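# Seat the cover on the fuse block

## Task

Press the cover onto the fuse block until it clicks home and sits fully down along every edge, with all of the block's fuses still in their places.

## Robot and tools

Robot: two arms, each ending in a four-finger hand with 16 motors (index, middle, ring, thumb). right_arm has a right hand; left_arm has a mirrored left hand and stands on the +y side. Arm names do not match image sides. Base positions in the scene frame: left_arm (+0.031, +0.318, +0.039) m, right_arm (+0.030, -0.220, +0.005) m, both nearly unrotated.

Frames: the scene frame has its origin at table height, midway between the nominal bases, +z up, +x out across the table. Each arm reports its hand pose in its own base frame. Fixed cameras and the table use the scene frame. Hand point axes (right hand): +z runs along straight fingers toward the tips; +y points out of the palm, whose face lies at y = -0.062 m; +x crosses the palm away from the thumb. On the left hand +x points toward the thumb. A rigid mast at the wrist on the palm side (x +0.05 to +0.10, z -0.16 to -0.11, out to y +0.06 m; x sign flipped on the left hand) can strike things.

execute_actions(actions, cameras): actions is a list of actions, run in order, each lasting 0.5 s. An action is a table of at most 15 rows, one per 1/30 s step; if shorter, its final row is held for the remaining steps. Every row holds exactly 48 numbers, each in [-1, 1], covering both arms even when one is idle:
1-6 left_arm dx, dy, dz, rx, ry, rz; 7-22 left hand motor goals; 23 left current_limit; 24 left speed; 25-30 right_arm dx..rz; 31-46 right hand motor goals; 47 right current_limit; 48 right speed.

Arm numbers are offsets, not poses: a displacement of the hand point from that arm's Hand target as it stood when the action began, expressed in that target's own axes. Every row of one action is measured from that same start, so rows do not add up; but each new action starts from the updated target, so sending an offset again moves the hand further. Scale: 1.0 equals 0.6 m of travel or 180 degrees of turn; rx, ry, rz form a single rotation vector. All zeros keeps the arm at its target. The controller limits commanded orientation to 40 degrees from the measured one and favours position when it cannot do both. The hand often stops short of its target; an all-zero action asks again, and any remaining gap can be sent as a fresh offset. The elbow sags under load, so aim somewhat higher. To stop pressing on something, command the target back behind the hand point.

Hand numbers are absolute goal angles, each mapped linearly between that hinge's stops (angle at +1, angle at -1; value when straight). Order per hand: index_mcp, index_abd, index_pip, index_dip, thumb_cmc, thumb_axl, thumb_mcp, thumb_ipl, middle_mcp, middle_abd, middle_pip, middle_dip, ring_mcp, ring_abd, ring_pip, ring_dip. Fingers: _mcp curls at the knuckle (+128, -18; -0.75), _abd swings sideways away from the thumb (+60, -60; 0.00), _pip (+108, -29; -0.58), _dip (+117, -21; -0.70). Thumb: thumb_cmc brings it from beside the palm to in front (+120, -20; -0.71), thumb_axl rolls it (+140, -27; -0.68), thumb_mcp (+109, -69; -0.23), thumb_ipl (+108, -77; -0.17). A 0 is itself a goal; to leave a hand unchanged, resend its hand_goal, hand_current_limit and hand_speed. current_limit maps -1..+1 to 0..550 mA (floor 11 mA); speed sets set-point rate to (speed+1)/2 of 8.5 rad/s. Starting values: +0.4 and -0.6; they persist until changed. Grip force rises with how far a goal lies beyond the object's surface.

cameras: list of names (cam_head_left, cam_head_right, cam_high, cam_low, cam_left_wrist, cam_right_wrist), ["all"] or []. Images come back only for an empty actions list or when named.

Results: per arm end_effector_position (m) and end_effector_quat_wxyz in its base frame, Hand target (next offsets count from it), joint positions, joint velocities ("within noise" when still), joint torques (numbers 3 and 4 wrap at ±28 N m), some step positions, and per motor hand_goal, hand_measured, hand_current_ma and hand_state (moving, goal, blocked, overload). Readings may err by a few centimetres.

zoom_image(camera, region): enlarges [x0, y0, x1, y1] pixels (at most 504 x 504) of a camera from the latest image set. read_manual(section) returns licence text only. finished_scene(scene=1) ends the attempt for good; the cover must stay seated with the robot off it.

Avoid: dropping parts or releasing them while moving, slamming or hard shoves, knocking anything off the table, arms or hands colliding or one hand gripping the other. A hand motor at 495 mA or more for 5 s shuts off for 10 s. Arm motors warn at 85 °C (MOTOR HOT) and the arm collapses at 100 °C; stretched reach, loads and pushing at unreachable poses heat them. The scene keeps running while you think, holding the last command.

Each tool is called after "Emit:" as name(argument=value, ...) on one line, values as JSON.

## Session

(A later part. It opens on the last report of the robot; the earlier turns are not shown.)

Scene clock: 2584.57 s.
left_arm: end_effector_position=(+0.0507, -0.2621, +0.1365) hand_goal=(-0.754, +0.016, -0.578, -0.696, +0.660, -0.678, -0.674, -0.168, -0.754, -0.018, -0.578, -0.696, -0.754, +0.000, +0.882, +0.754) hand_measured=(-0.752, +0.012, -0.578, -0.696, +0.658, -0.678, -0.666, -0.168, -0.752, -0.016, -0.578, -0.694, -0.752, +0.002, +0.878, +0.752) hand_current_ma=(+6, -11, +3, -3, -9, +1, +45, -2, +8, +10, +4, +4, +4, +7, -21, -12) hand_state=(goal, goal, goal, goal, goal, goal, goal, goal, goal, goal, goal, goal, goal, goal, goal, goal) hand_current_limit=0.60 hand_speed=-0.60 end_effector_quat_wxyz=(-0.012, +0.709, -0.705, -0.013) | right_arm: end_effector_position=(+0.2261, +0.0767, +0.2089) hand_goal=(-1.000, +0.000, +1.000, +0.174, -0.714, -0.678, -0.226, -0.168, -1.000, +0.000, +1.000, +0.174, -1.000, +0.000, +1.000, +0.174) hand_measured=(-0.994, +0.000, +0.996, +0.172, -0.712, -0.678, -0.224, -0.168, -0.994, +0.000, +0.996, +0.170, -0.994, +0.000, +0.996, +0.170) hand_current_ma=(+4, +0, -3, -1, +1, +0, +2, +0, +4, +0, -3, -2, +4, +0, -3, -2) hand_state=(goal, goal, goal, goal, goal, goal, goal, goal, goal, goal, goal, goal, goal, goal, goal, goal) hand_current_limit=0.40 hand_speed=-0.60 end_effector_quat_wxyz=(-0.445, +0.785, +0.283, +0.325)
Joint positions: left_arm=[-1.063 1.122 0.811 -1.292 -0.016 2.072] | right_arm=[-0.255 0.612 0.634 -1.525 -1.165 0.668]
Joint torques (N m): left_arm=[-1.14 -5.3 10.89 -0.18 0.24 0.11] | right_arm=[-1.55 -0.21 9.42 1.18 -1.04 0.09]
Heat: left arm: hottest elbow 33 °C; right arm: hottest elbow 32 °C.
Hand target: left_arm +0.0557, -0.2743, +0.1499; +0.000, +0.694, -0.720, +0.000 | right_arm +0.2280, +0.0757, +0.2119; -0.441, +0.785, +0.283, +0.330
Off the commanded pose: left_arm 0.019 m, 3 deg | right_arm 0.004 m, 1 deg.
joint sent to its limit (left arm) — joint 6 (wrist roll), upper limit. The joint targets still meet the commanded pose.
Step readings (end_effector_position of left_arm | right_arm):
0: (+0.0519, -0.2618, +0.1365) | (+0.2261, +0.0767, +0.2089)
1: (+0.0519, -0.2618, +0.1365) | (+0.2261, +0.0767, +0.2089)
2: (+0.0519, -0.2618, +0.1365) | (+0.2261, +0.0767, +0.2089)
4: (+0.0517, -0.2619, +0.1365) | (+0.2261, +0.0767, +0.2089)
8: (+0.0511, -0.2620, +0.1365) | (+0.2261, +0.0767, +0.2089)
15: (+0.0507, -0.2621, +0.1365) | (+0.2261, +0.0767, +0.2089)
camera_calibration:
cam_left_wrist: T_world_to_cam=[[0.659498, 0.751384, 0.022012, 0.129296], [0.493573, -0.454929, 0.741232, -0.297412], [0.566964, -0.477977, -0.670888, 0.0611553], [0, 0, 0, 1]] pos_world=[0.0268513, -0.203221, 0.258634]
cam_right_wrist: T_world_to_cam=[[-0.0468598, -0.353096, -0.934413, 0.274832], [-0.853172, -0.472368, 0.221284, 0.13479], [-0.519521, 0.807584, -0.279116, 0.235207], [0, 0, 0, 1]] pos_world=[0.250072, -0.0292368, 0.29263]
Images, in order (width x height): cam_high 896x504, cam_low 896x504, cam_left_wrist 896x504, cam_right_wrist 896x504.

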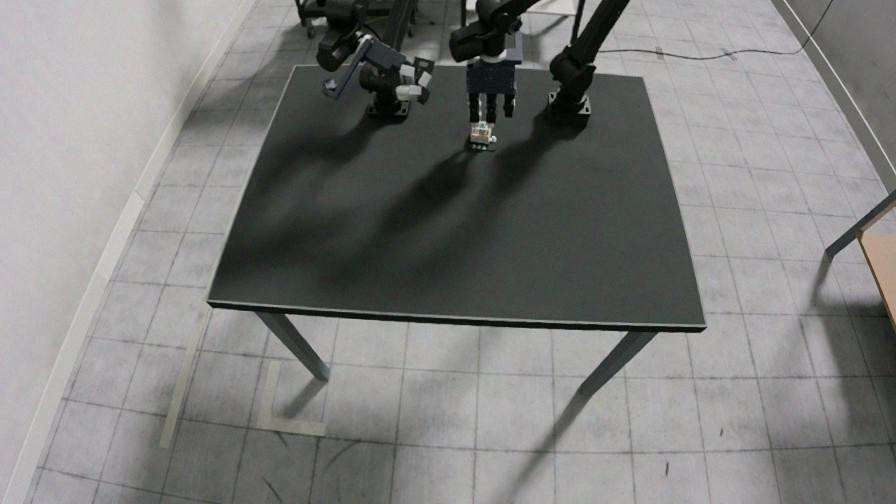

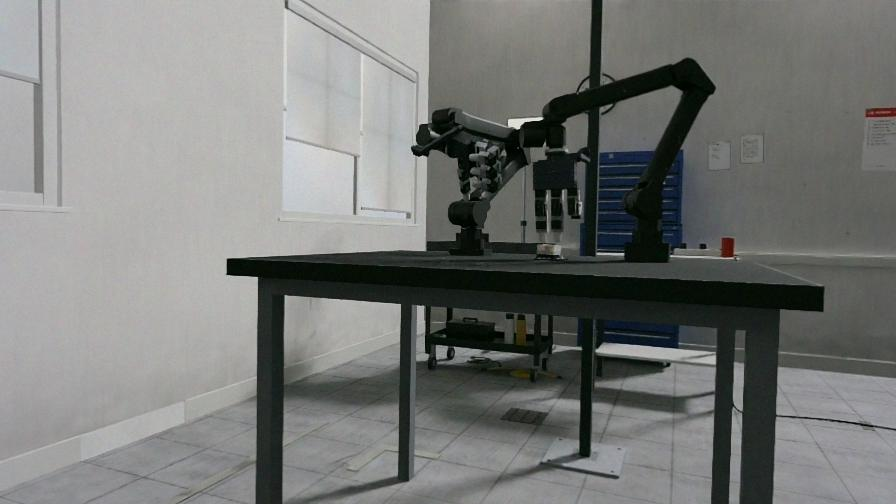

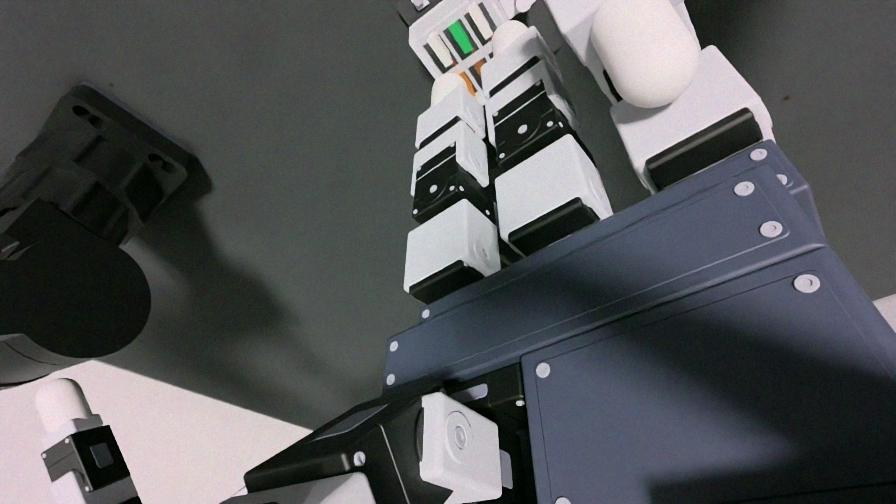

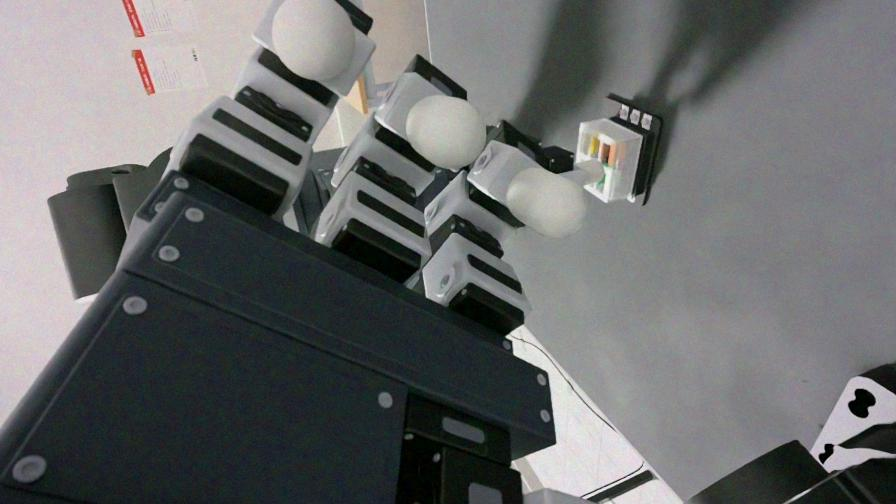

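Emit:
execute_actions(actions=[[[0.012,0,0,0,0,0,-0.753,0.017,-0.577,-0.696,0.66,-0.678,-0.674,-0.168,-0.753,-0.017,-0.577,-0.696,-0.754,0,0.883,0.754,0.6,-0.6,0,0,0,0,0,0,-1,0,1,0.174,-0.714,-0.678,-0.226,-0.168,-1,0,1,0.174,-1,0,1,0.174,0.4,-0.6]]])

Scene clock: 2598.90 s.
left_arm: end_effector_position=(+0.0504, -0.2678, +0.1389) hand_goal=(-0.754, +0.016, -0.578, -0.696, +0.660, -0.678, -0.674, -0.168, -0.754, -0.018, -0.578, -0.696, -0.754, +0.000, +0.882, +0.754) hand_measured=(-0.752, +0.012, -0.578, -0.696, +0.658, -0.678, -0.666, -0.168, -0.752, -0.016, -0.578, -0.694, -0.752, +0.002, +0.878, +0.752) hand_current_ma=(+6, -11, +3, -3, -9, +1, +45, -2, +8, +10, +4, +4, +4, +7, -21, -12) hand_state=(goal, goal, goal, goal, goal, goal, goal, goal, goal, goal, goal, goal, goal, goal, goal, goal) hand_current_limit=0.60 hand_speed=-0.60 end_effector_quat_wxyz=(-0.009, +0.706, -0.708, -0.012) | right_arm: end_effector_position=(+0.2261, +0.0767, +0.2089) hand_goal=(-1.000, +0.000, +1.000, +0.174, -0.714, -0.678, -0.226, -0.168, -1.000, +0.000, +1.000, +0.174, -1.000, +0.000, +1.000, +0.174) hand_measured=(-0.994, +0.000, +0.996, +0.172, -0.712, -0.678, -0.224, -0.168, -0.994, +0.000, +0.996, +0.170, -0.994, +0.000, +0.996, +0.170) hand_current_ma=(+4, +0, -3, -1, +1, +0, +2, +0, +4, +0, -3, -2, +4, +0, -3, -2) hand_state=(goal, goal, goal, goal, goal, goal, goal, goal, goal, goal, goal, goal, goal, goal, goal, goal) hand_current_limit=0.40 hand_speed=-0.60 end_effector_quat_wxyz=(-0.445, +0.785, +0.283, +0.325)
Joint positions: left_arm=[-1.072 1.135 0.827 -1.292 -0.011 2.072] | right_arm=[-0.255 0.612 0.634 -1.525 -1.165 0.668]
Joint torques (N m): left_arm=[-1.14 -4.95 10.82 0.08 0.31 0.1] | right_arm=[-1.55 -0.15 9.42 1.18 -1.04 0.09]
Heat: left arm: hottest elbow 34 °C; right arm: hottest elbow 32 °C.
Hand target: left_arm +0.0555, -0.2816, +0.1500; +0.000, +0.694, -0.720, +0.000 | right_arm +0.2280, +0.0757, +0.2119; -0.441, +0.785, +0.283, +0.330
Off the commanded pose: left_arm 0.018 m, 3 deg | right_arm 0.004 m, 1 deg.
joint sent to its limit (left arm) — joint 6 (wrist roll), upper limit. The joint targets still meet the commanded pose.
Step readings (end_effector_position of left_arm | right_arm):
0: (+0.0507, -0.2621, +0.1365) | (+0.2261, +0.0767, +0.2089)
1: (+0.0507, -0.2622, +0.1366) | (+0.2261, +0.0767, +0.2089)
2: (+0.0507, -0.2623, +0.1367) | (+0.2261, +0.0767, +0.2089)
4: (+0.0505, -0.2636, +0.1375) | (+0.2261, +0.0767, +0.2089)
8: (+0.0504, -0.2671, +0.1390) | (+0.2261, +0.0767, +0.2089)
15: (+0.0504, -0.2678, +0.1389) | (+0.2261, +0.0767, +0.2089)

Emit:
execute_actions(actions=[[[-0.0193,0.0015,0.02,0,0,0,-0.753,0.017,-0.577,-0.696,0.66,-0.678,-0.674,-0.168,-0.753,-0.017,-0.577,-0.696,-0.754,0,0.883,0.754,0.6,-0.6,0,0,0,0,0,0,-1,0,1,0.174,-0.714,-0.678,-0.226,-0.168,-1,0,1,0.174,-1,0,1,0.174,0.4,-0.6]]], cameras=["cam_high","cam_low","cam_right_wrist","cam_left_wrist"])

Emit:
zoom_image(camera="cam_left_wrist", region=[400, 0, 560, 120])

Emit:
zoom_image(camera="cam_high", region=[455, 95, 505, 155])

Emit:
zoom_image(camera="cam_low", region=[505, 200, 585, 270])

Scene clock: 2621.77 s.
left_arm: end_effector_position=(+0.0514, -0.2695, +0.1371) hand_goal=(-0.754, +0.016, -0.578, -0.696, +0.660, -0.678, -0.674, -0.168, -0.754, -0.018, -0.578, -0.696, -0.754, +0.000, +0.882, +0.754) hand_measured=(-0.752, +0.012, -0.578, -0.696, +0.658, -0.678, -0.666, -0.168, -0.752, -0.016, -0.578, -0.694, -0.752, +0.002, +0.878, +0.752) hand_current_ma=(+6, -11, +3, -3, -9, +1, +45, -2, +8, +10, +4, +4, +4, +7, -21, -12) hand_state=(goal, goal, goal, goal, goal, goal, goal, goal, goal, goal, goal, goal, goal, goal, goal, goal) hand_current_limit=0.60 hand_speed=-0.60 end_effector_quat_wxyz=(-0.008, +0.706, -0.708, -0.008) | right_arm: end_effector_position=(+0.2261, +0.0767, +0.2089) hand_goal=(-1.000, +0.000, +1.000, +0.174, -0.714, -0.678, -0.226, -0.168, -1.000, +0.000, +1.000, +0.174, -1.000, +0.000, +1.000, +0.174) hand_measured=(-0.994, +0.000, +0.996, +0.172, -0.712, -0.678, -0.224, -0.168, -0.994, +0.000, +0.996, +0.170, -0.994, +0.000, +0.996, +0.170) hand_current_ma=(+4, +0, -3, -1, +1, +0, +2, +0, +4, +0, -3, -2, +4, +0, -3, -2) hand_state=(goal, goal, goal, goal, goal, goal, goal, goal, goal, goal, goal, goal, goal, goal, goal, goal) hand_current_limit=0.40 hand_speed=-0.60 end_effector_quat_wxyz=(-0.445, +0.785, +0.283, +0.325)
Joint positions: left_arm=[-1.072 1.135 0.823 -1.278 -0.012 2.072] | right_arm=[-0.255 0.612 0.634 -1.525 -1.165 0.668]
Joint torques (N m): left_arm=[-0.03 -6.48 7.62 0.51 0.03 0.1] | right_arm=[-1.55 -0.15 9.44 1.2 -1.04 0.09]
Heat: left arm: hottest elbow 33 °C; right arm: hottest elbow 32 °C.
Hand target: left_arm +0.0549, -0.2699, +0.1379; +0.000, +0.694, -0.720, +0.000 | right_arm +0.2280, +0.0757, +0.2119; -0.441, +0.785, +0.283, +0.330
Off the commanded pose: left_arm 0.004 m, 2 deg | right_arm 0.004 m, 1 deg.
joint sent to its limit (left arm) — joint 6 (wrist roll), upper limit. The joint targets still meet the commanded pose.
Step readings (end_effector_position of left_arm | right_arm):
0: (+0.0504, -0.2678, +0.1389) | (+0.2261, +0.0767, +0.2089)
1: (+0.0504, -0.2678, +0.1389) | (+0.2261, +0.0767, +0.2089)
2: (+0.0504, -0.2678, +0.1389) | (+0.2261, +0.0767, +0.2089)
4: (+0.0506, -0.2683, +0.1388) | (+0.2261, +0.0767, +0.2089)
8: (+0.0517, -0.2700, +0.1386) | (+0.2261, +0.0767, +0.2089)
15: (+0.0519, -0.2705, +0.1381) | (+0.2261, +0.0767, +0.2089)
camera_calibration:
cam_left_wrist: T_world_to_cam=[[0.666209, 0.745635, 0.0139174, 0.133618], [0.487858, -0.449854, 0.748081, -0.300893], [0.564056, -0.491589, -0.663461, 0.0530522], [0, 0, 0, 1]] pos_world=[0.0278511, -0.208908, 0.258431]
cam_right_wrist: T_world_to_cam=[[-0.0468598, -0.353096, -0.934413, 0.274832], [-0.853172, -0.472368, 0.221284, 0.13479], [-0.519521, 0.807584, -0.279116, 0.235207], [0, 0, 0, 1]] pos_world=[0.250072, -0.0292368, 0.29263]
Images, in order (width x height): cam_high 896x504, cam_low 896x504, cam_left_wrist 896x504, cam_right_wrist 896x504.

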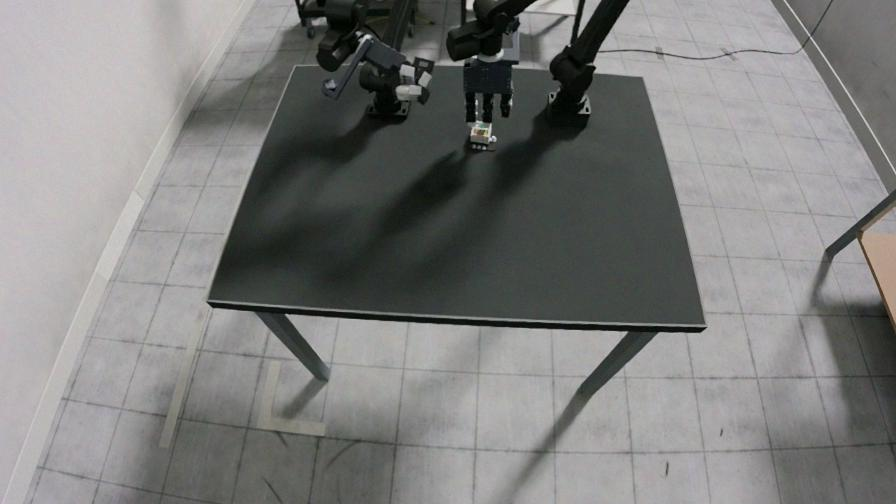

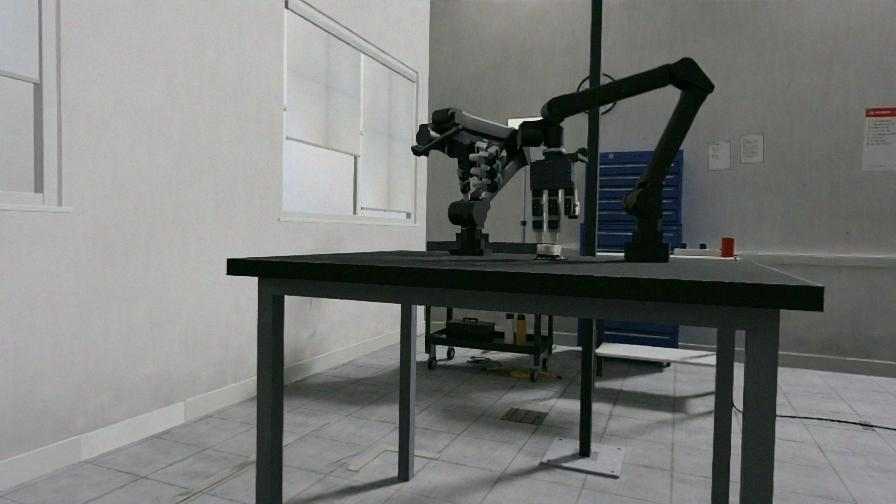

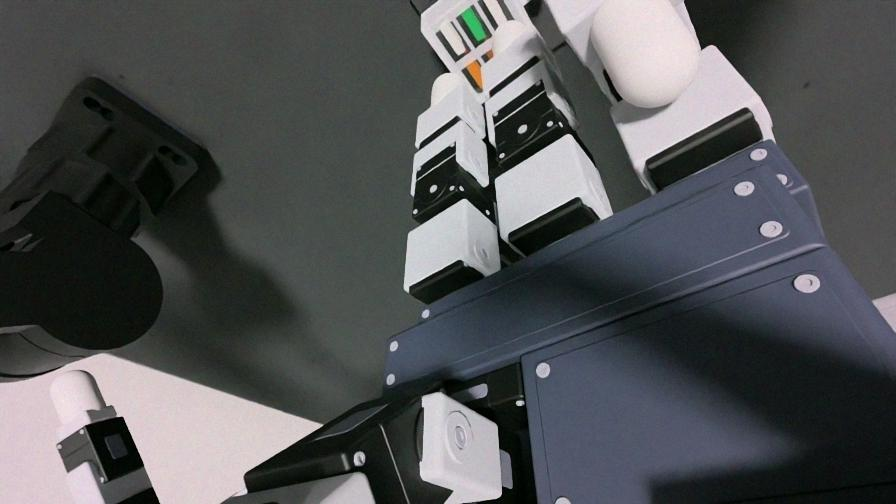

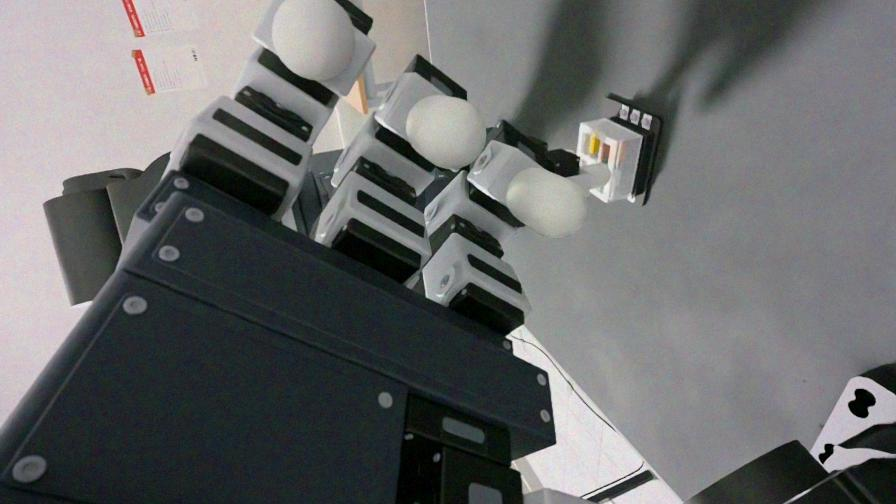

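Scaled by 3.150 from the camera's 896x504 image, which has a finer 1280x720 frame.

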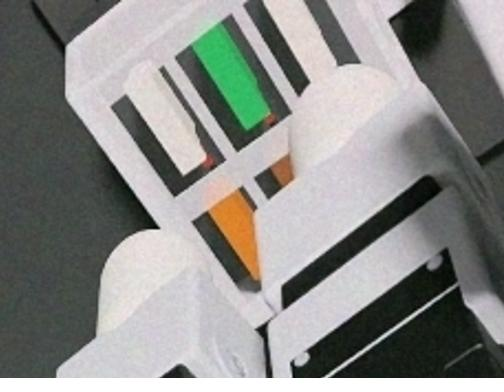

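Scaled by 8.400 from the camera's 896x504 image, which has a finer 1280x720 frame.

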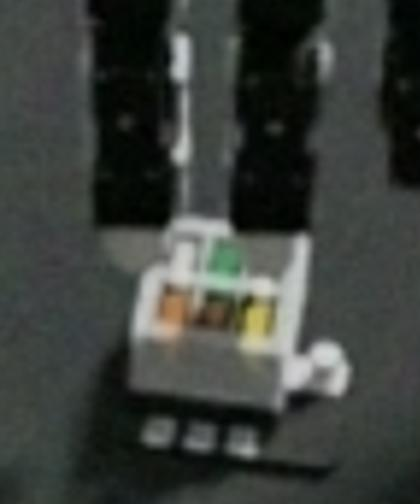

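Scaled by 6.300 from the camera's 896x504 image, which has a finer 1280x720 frame.

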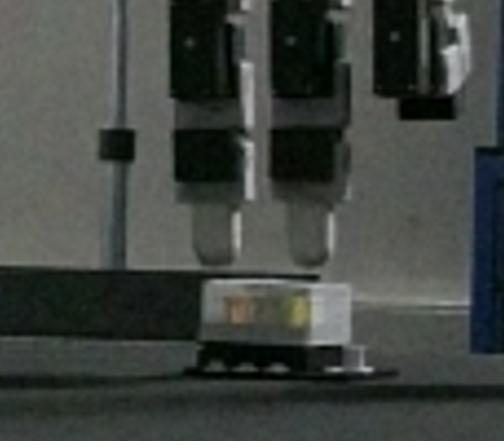

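Emit:
execute_actions(actions=[[[-0.0137,-0.0078,0,0,0,0,-0.753,0.017,-0.577,-0.696,0.66,-0.678,-0.674,-0.168,-0.753,-0.017,-0.577,-0.696,-0.754,0,0.883,0.754,0.6,-0.6,0,0,0,0,0,0,-1,0,1,0.174,-0.714,-0.678,-0.226,-0.168,-1,0,1,0.174,-1,0,1,0.174,0.4,-0.6]]], cameras=["cam_high","cam_left_wrist"])

Emit:
zoom_image(camera="cam_left_wrist", region=[400, 0, 560, 120])

Emit:
zoom_image(camera="cam_high", region=[455, 95, 505, 155])

Scene clock: 2635.20 s.
left_arm: end_effector_position=(+0.0568, -0.2637, +0.1349) hand_goal=(-0.754, +0.016, -0.578, -0.696, +0.660, -0.678, -0.674, -0.168, -0.754, -0.018, -0.578, -0.696, -0.754, +0.000, +0.882, +0.754) hand_measured=(-0.752, +0.012, -0.578, -0.696, +0.658, -0.678, -0.666, -0.168, -0.752, -0.016, -0.578, -0.694, -0.752, +0.002, +0.878, +0.752) hand_current_ma=(+6, -11, +3, -3, -9, +1, +45, -2, +8, +10, +4, +4, +4, +7, -21, -12) hand_state=(goal, goal, goal, goal, goal, goal, goal, goal, goal, goal, goal, goal, goal, goal, goal, goal) hand_current_limit=0.60 hand_speed=-0.60 end_effector_quat_wxyz=(-0.015, +0.713, -0.701, -0.005) | right_arm: end_effector_position=(+0.2261, +0.0767, +0.2089) hand_goal=(-1.000, +0.000, +1.000, +0.174, -0.714, -0.678, -0.226, -0.168, -1.000, +0.000, +1.000, +0.174, -1.000, +0.000, +1.000, +0.174) hand_measured=(-0.994, +0.000, +0.996, +0.172, -0.712, -0.678, -0.224, -0.168, -0.994, +0.000, +0.996, +0.170, -0.994, +0.000, +0.996, +0.170) hand_current_ma=(+4, +0, -3, -1, +1, +0, +2, +0, +4, +0, -3, -2, +4, +0, -3, -2) hand_state=(goal, goal, goal, goal, goal, goal, goal, goal, goal, goal, goal, goal, goal, goal, goal, goal) hand_current_limit=0.40 hand_speed=-0.60 end_effector_quat_wxyz=(-0.445, +0.785, +0.283, +0.325)
Joint positions: left_arm=[-1.053 1.123 0.812 -1.278 -0.027 2.072] | right_arm=[-0.255 0.612 0.634 -1.525 -1.165 0.668]
Joint torques (N m): left_arm=[0.15 -6.83 7.65 0.16 0.02 0.11] | right_arm=[-1.49 -0.09 9.46 1.18 -1.04 0.08]
Heat: left arm: hottest elbow 32 °C; right arm: hottest elbow 32 °C.
Hand target: left_arm +0.0599, -0.2620, +0.1380; +0.000, +0.694, -0.720, +0.000 | right_arm +0.2280, +0.0757, +0.2119; -0.441, +0.785, +0.283, +0.330
Off the commanded pose: left_arm 0.005 m, 4 deg | right_arm 0.004 m, 1 deg.
joint sent to its limit (left arm) — joint 6 (wrist roll), upper limit. The joint targets are off in orientation, not in position.
Step readings (end_effector_position of left_arm | right_arm):
0: (+0.0514, -0.2695, +0.1371) | (+0.2261, +0.0767, +0.2089)
1: (+0.0514, -0.2695, +0.1371) | (+0.2261, +0.0767, +0.2089)
2: (+0.0518, -0.2691, +0.1367) | (+0.2261, +0.0767, +0.2089)
4: (+0.0532, -0.2676, +0.1358) | (+0.2261, +0.0767, +0.2089)
8: (+0.0559, -0.2643, +0.1344) | (+0.2261, +0.0767, +0.2089)
15: (+0.0568, -0.2637, +0.1349) | (+0.2261, +0.0767, +0.2089)
camera_calibration:
cam_left_wrist: T_world_to_cam=[[0.651876, 0.757806, 0.0280696, 0.127732], [0.485938, -0.445855, 0.751717, -0.298697], [0.58217, -0.476386, -0.658889, 0.0538318], [0, 0, 0, 1]] pos_world=[0.0305438, -0.204327, 0.256419]
Images, in order (width x height): cam_high 896x504, cam_left_wrist 896x504.

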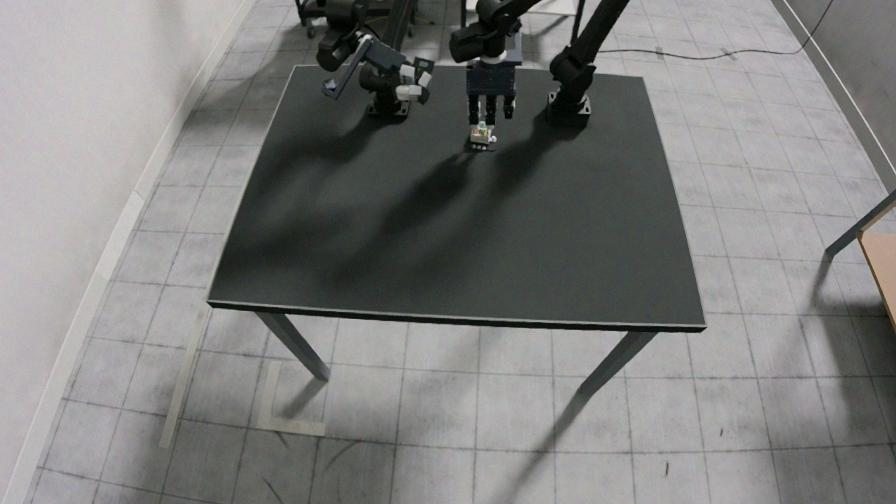

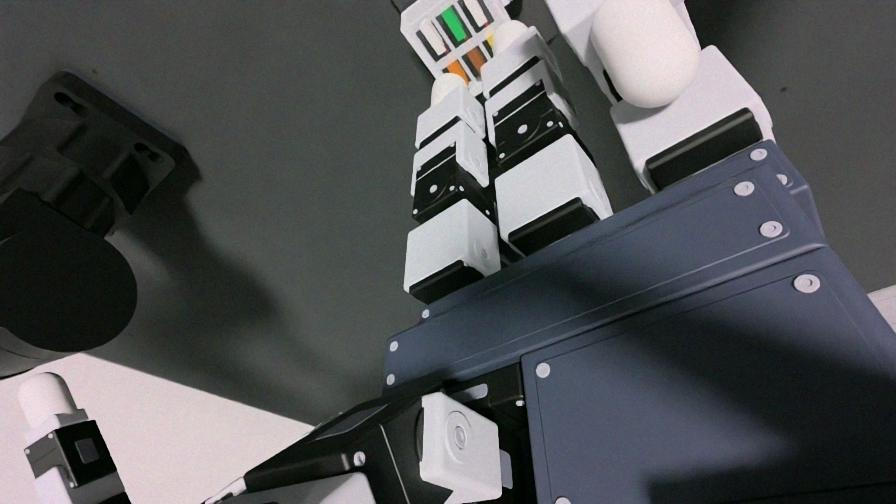

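Scaled by 3.150 from the camera's 896x504 image, which has a finer 1280x720 frame.

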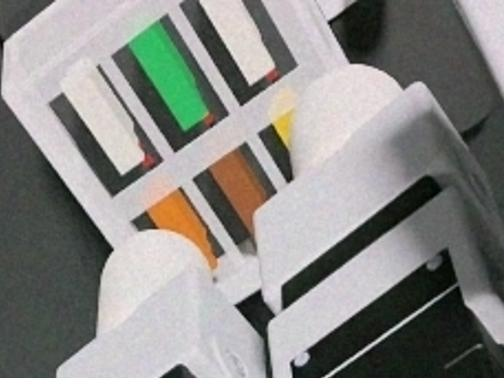

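Scaled by 8.400 from the camera's 896x504 image, which has a finer 1280x720 frame.

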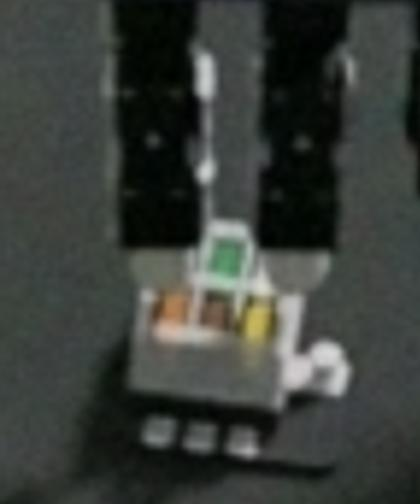

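Emit:
execute_actions(actions=[[[0,0,0,0,0,-0.0167,-0.753,0.017,-0.577,-0.696,0.66,-0.678,-0.674,-0.168,-0.753,-0.017,-0.577,-0.696,-0.754,0,0.883,0.754,0.6,-0.6,0,0,0,0,0,0,-1,0,1,0.174,-0.714,-0.678,-0.226,-0.168,-1,0,1,0.174,-1,0,1,0.174,0.4,-0.6]]], cameras=["cam_high","cam_left_wrist"])

Emit:
zoom_image(camera="cam_left_wrist", region=[400, 0, 560, 120])

Emit:
zoom_image(camera="cam_high", region=[455, 95, 505, 155])

Scene clock: 2653.20 s.
left_arm: end_effector_position=(+0.0578, -0.2619, +0.1344) hand_goal=(-0.754, +0.016, -0.578, -0.696, +0.660, -0.678, -0.674, -0.168, -0.754, -0.018, -0.578, -0.696, -0.754, +0.000, +0.882, +0.754) hand_measured=(-0.752, +0.012, -0.578, -0.696, +0.658, -0.678, -0.666, -0.168, -0.752, -0.016, -0.578, -0.694, -0.752, +0.002, +0.878, +0.752) hand_current_ma=(+6, -11, +3, -3, -9, +1, +45, -2, +8, +10, +4, +4, +4, +7, -21, -12) hand_state=(goal, goal, goal, goal, goal, goal, goal, goal, goal, goal, goal, goal, goal, goal, goal, goal) hand_current_limit=0.60 hand_speed=-0.60 end_effector_quat_wxyz=(-0.008, +0.719, -0.695, -0.010) | right_arm: end_effector_position=(+0.2261, +0.0767, +0.2089) hand_goal=(-1.000, +0.000, +1.000, +0.174, -0.714, -0.678, -0.226, -0.168, -1.000, +0.000, +1.000, +0.174, -1.000, +0.000, +1.000, +0.174) hand_measured=(-0.994, +0.000, +0.996, +0.172, -0.712, -0.678, -0.224, -0.168, -0.994, +0.000, +0.996, +0.170, -0.994, +0.000, +0.996, +0.170) hand_current_ma=(+4, +0, -3, -1, +1, +0, +2, +0, +4, +0, -3, -2, +4, +0, -3, -2) hand_state=(goal, goal, goal, goal, goal, goal, goal, goal, goal, goal, goal, goal, goal, goal, goal, goal) hand_current_limit=0.40 hand_speed=-0.60 end_effector_quat_wxyz=(-0.445, +0.785, +0.283, +0.325)
Joint positions: left_arm=[-1.035 1.121 0.805 -1.278 -0.011 2.072] | right_arm=[-0.255 0.612 0.634 -1.525 -1.165 0.668]
Joint torques (N m): left_arm=[0.15 -6.83 7.58 0.34 0.32 0.1] | right_arm=[-1.49 -0.21 9.44 1.18 -1.04 0.09]
Heat: left arm: hottest elbow 32 °C; right arm: hottest elbow 32 °C.
Hand target: left_arm +0.0600, -0.2620, +0.1379; +0.000, +0.713, -0.701, +0.000 | right_arm +0.2280, +0.0757, +0.2119; -0.441, +0.785, +0.283, +0.330
Off the commanded pose: left_arm 0.004 m, 2 deg | right_arm 0.004 m, 1 deg.
joint sent to its limit (left arm) — joint 6 (wrist roll), upper limit. The joint targets still meet the commanded pose.
Step readings (end_effector_position of left_arm | right_arm):
0: (+0.0568, -0.2637, +0.1349) | (+0.2261, +0.0767, +0.2089)
1: (+0.0568, -0.2637, +0.1349) | (+0.2261, +0.0767, +0.2089)
2: (+0.0572, -0.2636, +0.1350) | (+0.2261, +0.0767, +0.2089)
4: (+0.0569, -0.2637, +0.1353) | (+0.2261, +0.0767, +0.2089)
8: (+0.0576, -0.2621, +0.1345) | (+0.2261, +0.0767, +0.2089)
15: (+0.0578, -0.2619, +0.1344) | (+0.2261, +0.0767, +0.2089)
camera_calibration:
cam_left_wrist: T_world_to_cam=[[0.638491, 0.769485, 0.0148952, 0.131384], [0.505709, -0.434051, 0.745559, -0.29516], [0.580162, -0.4685, -0.666273, 0.0569297], [0, 0, 0, 1]] pos_world=[0.0323493, -0.202541, 0.256033]
Images, in order (width x height): cam_high 896x504, cam_left_wrist 896x504.

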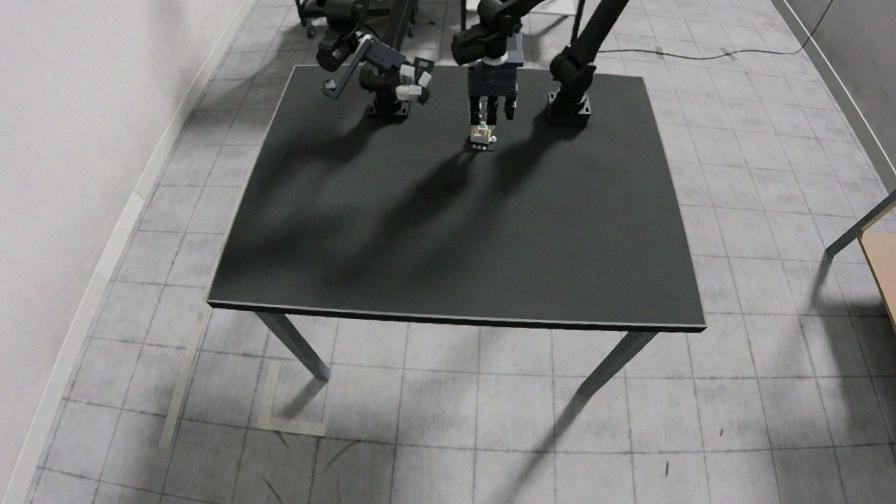

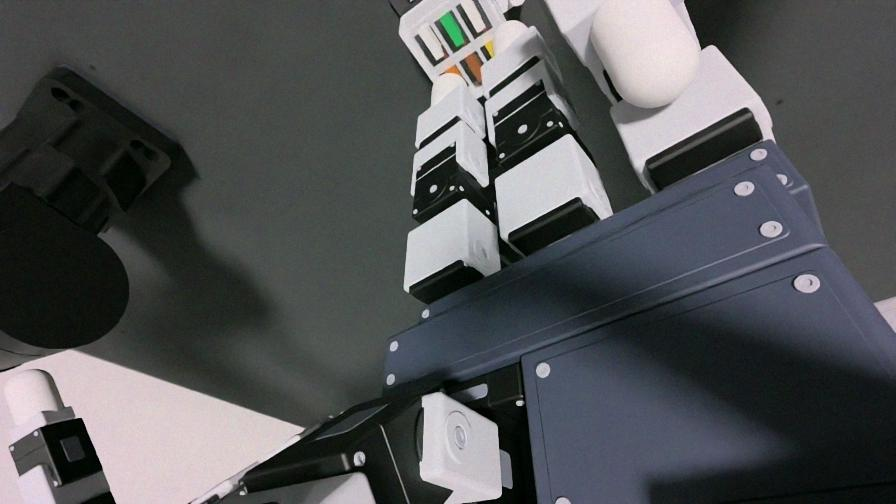

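Scaled by 3.150 from the camera's 896x504 image, which has a finer 1280x720 frame.

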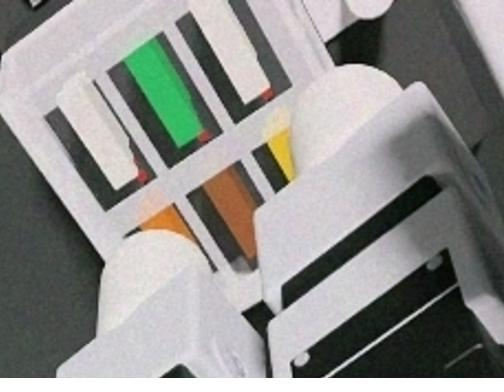

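Scaled by 8.400 from the camera's 896x504 image, which has a finer 1280x720 frame.

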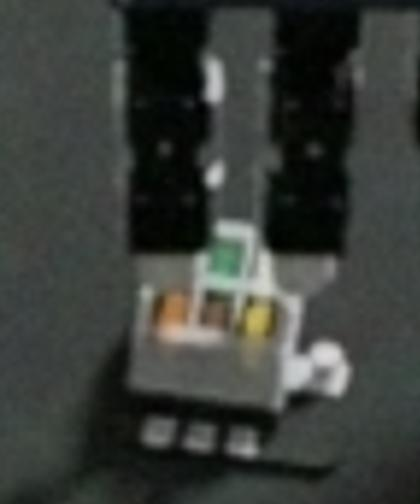

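Emit:
execute_actions(actions=[[[0.0095,0.0017,0.003,0,0,0,-0.753,0.017,-0.577,-0.696,0.66,-0.678,-0.674,-0.168,-0.753,-0.017,-0.577,-0.696,-0.754,0,0.883,0.754,0.6,-0.6,0,0,0,0,0,0,-1,0,1,0.174,-0.714,-0.678,-0.226,-0.168,-1,0,1,0.174,-1,0,1,0.174,0.4,-0.6]]], cameras=["cam_high","cam_left_wrist"])

Emit:
zoom_image(camera="cam_left_wrist", region=[400, 0, 560, 120])

Emit:
zoom_image(camera="cam_high", region=[455, 95, 505, 155])

Scene clock: 2664.10 s.
left_arm: end_effector_position=(+0.0577, -0.2639, +0.1348) hand_goal=(-0.754, +0.016, -0.578, -0.696, +0.660, -0.678, -0.674, -0.168, -0.754, -0.018, -0.578, -0.696, -0.754, +0.000, +0.882, +0.754) hand_measured=(-0.752, +0.012, -0.578, -0.696, +0.658, -0.678, -0.666, -0.168, -0.752, -0.016, -0.578, -0.694, -0.752, +0.002, +0.878, +0.752) hand_current_ma=(+6, -11, +3, -3, -9, +1, +45, -2, +8, +10, +4, +4, +4, +7, -21, -12) hand_state=(goal, goal, goal, goal, goal, goal, goal, goal, goal, goal, goal, goal, goal, goal, goal, goal) hand_current_limit=0.60 hand_speed=-0.60 end_effector_quat_wxyz=(-0.004, +0.719, -0.695, -0.007) | right_arm: end_effector_position=(+0.2261, +0.0767, +0.2089) hand_goal=(-1.000, +0.000, +1.000, +0.174, -0.714, -0.678, -0.226, -0.168, -1.000, +0.000, +1.000, +0.174, -1.000, +0.000, +1.000, +0.174) hand_measured=(-0.994, +0.000, +0.996, +0.172, -0.712, -0.678, -0.224, -0.168, -0.994, +0.000, +0.996, +0.170, -0.994, +0.000, +0.996, +0.170) hand_current_ma=(+4, +0, -3, -1, +1, +0, +2, +0, +4, +0, -3, -2, +4, +0, -3, -2) hand_state=(goal, goal, goal, goal, goal, goal, goal, goal, goal, goal, goal, goal, goal, goal, goal, goal) hand_current_limit=0.40 hand_speed=-0.60 end_effector_quat_wxyz=(-0.445, +0.785, +0.283, +0.325)
Joint positions: left_arm=[-1.035 1.121 0.805 -1.271 -0.005 2.072] | right_arm=[-0.255 0.612 0.634 -1.525 -1.165 0.668]
Joint torques (N m): left_arm=[-0.62 -5.66 8.06 0.53 0.32 0.1] | right_arm=[-1.44 -0.15 9.44 1.2 -1.04 0.08]
Heat: left arm: hottest elbow 31 °C; right arm: hottest elbow 32 °C.
Hand target: left_arm +0.0590, -0.2677, +0.1362; +0.000, +0.713, -0.701, +0.000 | right_arm +0.2280, +0.0757, +0.2119; -0.441, +0.785, +0.283, +0.330
Off the commanded pose: left_arm 0.004 m, 1 deg | right_arm 0.004 m, 1 deg.
joint sent to its limit (left arm) — joint 6 (wrist roll), upper limit. The joint targets still meet the commanded pose.
Step readings (end_effector_position of left_arm | right_arm):
0: (+0.0578, -0.2619, +0.1344) | (+0.2261, +0.0767, +0.2089)
1: (+0.0578, -0.2619, +0.1344) | (+0.2261, +0.0767, +0.2089)
2: (+0.0577, -0.2620, +0.1345) | (+0.2261, +0.0767, +0.2089)
4: (+0.0574, -0.2625, +0.1347) | (+0.2261, +0.0767, +0.2089)
8: (+0.0577, -0.2635, +0.1348) | (+0.2261, +0.0767, +0.2089)
15: (+0.0577, -0.2639, +0.1348) | (+0.2261, +0.0767, +0.2089)
camera_calibration:
cam_left_wrist: T_world_to_cam=[[0.638417, 0.769664, 0.00648526, 0.134137], [0.507292, -0.427093, 0.748496, -0.294964], [0.57886, -0.474562, -0.663108, 0.0543263], [0, 0, 0, 1]] pos_world=[0.0325502, -0.203437, 0.255934]
Images, in order (width x height): cam_high 896x504, cam_left_wrist 896x504.

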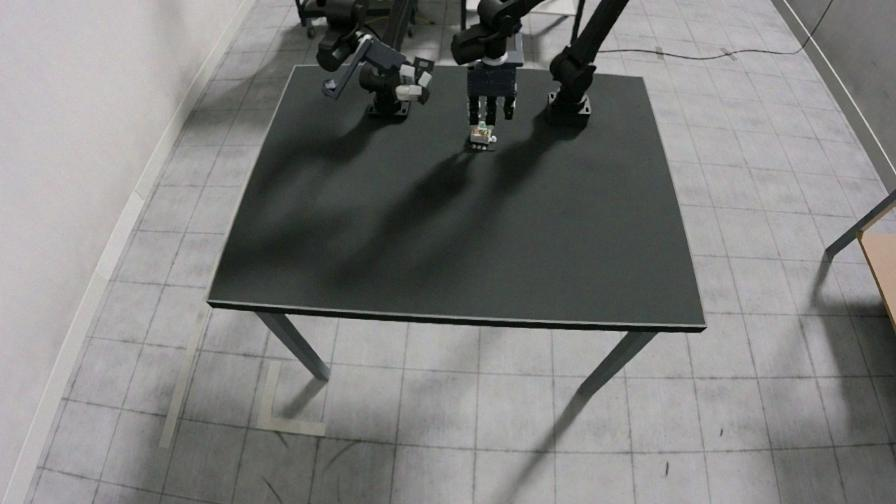

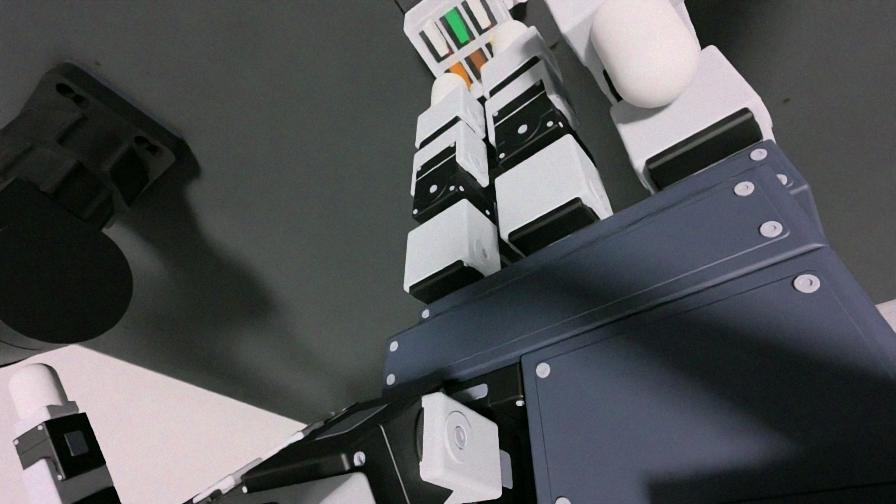

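Scaled by 3.150 from the camera's 896x504 image, which has a finer 1280x720 frame.

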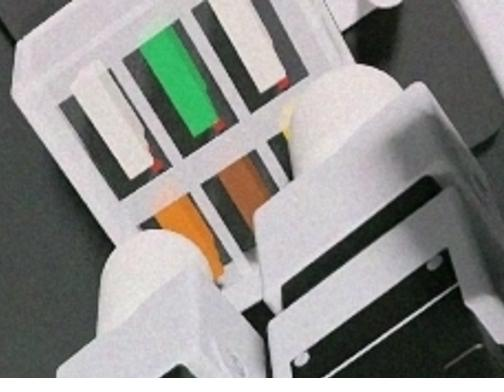

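Scaled by 8.400 from the camera's 896x504 image, which has a finer 1280x720 frame.

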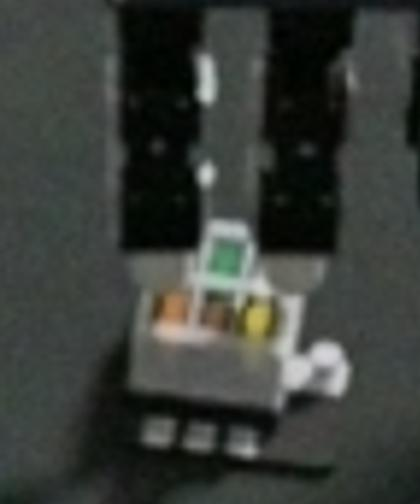

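Emit:
execute_actions(actions=[[[0.005,0,0.01,0,0,0,-0.753,0.017,-0.577,-0.696,0.66,-0.678,-0.674,-0.168,-0.753,-0.017,-0.577,-0.696,-0.754,0,0.883,0.754,0.6,-0.6,0,0,0,0,0,0,-1,0,1,0.174,-0.714,-0.678,-0.226,-0.168,-1,0,1,0.174,-1,0,1,0.174,0.4,-0.6]]], cameras=["cam_high","cam_left_wrist"])

Emit:
zoom_image(camera="cam_left_wrist", region=[400, 0, 560, 120])

Emit:
zoom_image(camera="cam_high", region=[455, 95, 505, 155])

Scene clock: 2677.43 s.
left_arm: end_effector_position=(+0.0601, -0.2685, +0.1342) hand_goal=(-0.754, +0.016, -0.578, -0.696, +0.660, -0.678, -0.674, -0.168, -0.754, -0.018, -0.578, -0.696, -0.754, +0.000, +0.882, +0.754) hand_measured=(-0.752, +0.012, -0.578, -0.696, +0.658, -0.678, -0.666, -0.168, -0.752, -0.016, -0.578, -0.694, -0.752, +0.002, +0.878, +0.752) hand_current_ma=(+6, -11, +3, -3, -9, +1, +45, -2, +8, +10, +4, +4, +4, +7, -21, -12) hand_state=(goal, goal, goal, goal, goal, goal, goal, goal, goal, goal, goal, goal, goal, goal, goal, goal) hand_current_limit=0.60 hand_speed=-0.60 end_effector_quat_wxyz=(-0.001, +0.719, -0.695, +0.002) | right_arm: end_effector_position=(+0.2261, +0.0767, +0.2089) hand_goal=(-1.000, +0.000, +1.000, +0.174, -0.714, -0.678, -0.226, -0.168, -1.000, +0.000, +1.000, +0.174, -1.000, +0.000, +1.000, +0.174) hand_measured=(-0.994, +0.000, +0.996, +0.172, -0.712, -0.678, -0.224, -0.168, -0.994, +0.000, +0.996, +0.170, -0.994, +0.000, +0.996, +0.170) hand_current_ma=(+4, +0, -3, -1, +1, +0, +2, +0, +4, +0, -3, -2, +4, +0, -3, -2) hand_state=(goal, goal, goal, goal, goal, goal, goal, goal, goal, goal, goal, goal, goal, goal, goal, goal) hand_current_limit=0.40 hand_speed=-0.60 end_effector_quat_wxyz=(-0.445, +0.785, +0.283, +0.325)
Joint positions: left_arm=[-1.035 1.122 0.805 -1.25 -0.003 2.072] | right_arm=[-0.255 0.612 0.634 -1.525 -1.165 0.668]
Joint torques (N m): left_arm=[-0.97 -4.84 7.58 0.58 0.32 0.08] | right_arm=[-1.61 -0.15 9.43 1.18 -1.03 0.08]
Heat: left arm: hottest elbow 31 °C; right arm: hottest elbow 32 °C.
Hand target: left_arm +0.0590, -0.2707, +0.1302; +0.000, +0.713, -0.701, +0.000 | right_arm +0.2280, +0.0757, +0.2119; -0.441, +0.785, +0.283, +0.330
Off the commanded pose: left_arm 0.005 m, 1 deg | right_arm 0.004 m, 1 deg.
Step readings (end_effector_position of left_arm | right_arm):
0: (+0.0577, -0.2639, +0.1348) | (+0.2261, +0.0767, +0.2089)
1: (+0.0578, -0.2640, +0.1348) | (+0.2261, +0.0767, +0.2089)
2: (+0.0580, -0.2643, +0.1348) | (+0.2261, +0.0767, +0.2089)
4: (+0.0586, -0.2657, +0.1347) | (+0.2261, +0.0767, +0.2089)
8: (+0.0598, -0.2679, +0.1345) | (+0.2261, +0.0767, +0.2089)
15: (+0.0601, -0.2685, +0.1342) | (+0.2261, +0.0767, +0.2089)
camera_calibration:
cam_left_wrist: T_world_to_cam=[[0.638386, 0.769715, -0.0015205, 0.137286], [0.500819, -0.413867, 0.760194, -0.295287], [0.584503, -0.486059, -0.649695, 0.0451619], [0, 0, 0, 1]] pos_world=[0.0338465, -0.205929, 0.254025]
Images, in order (width x height): cam_high 896x504, cam_left_wrist 896x504.

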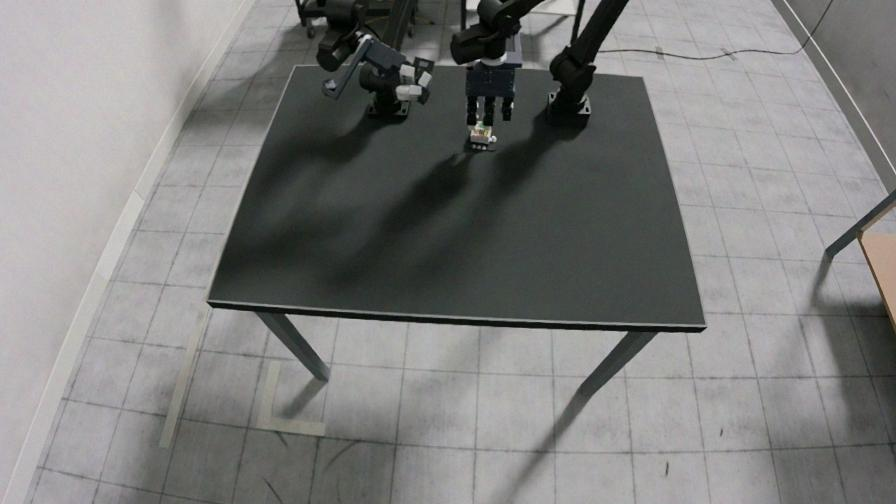

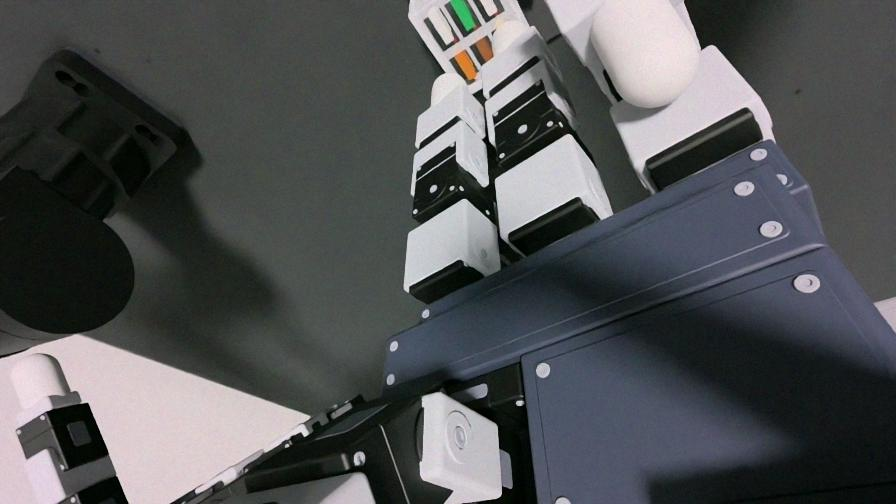

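Scaled by 3.150 from the camera's 896x504 image, which has a finer 1280x720 frame.

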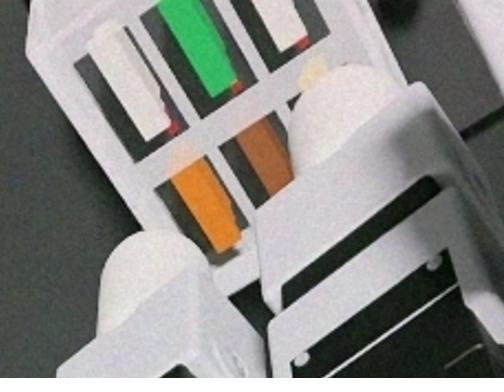

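Scaled by 8.400 from the camera's 896x504 image, which has a finer 1280x720 frame.

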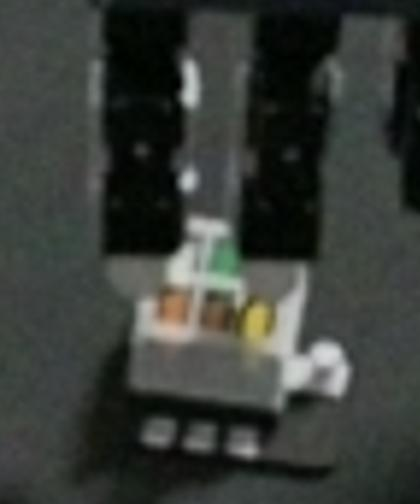

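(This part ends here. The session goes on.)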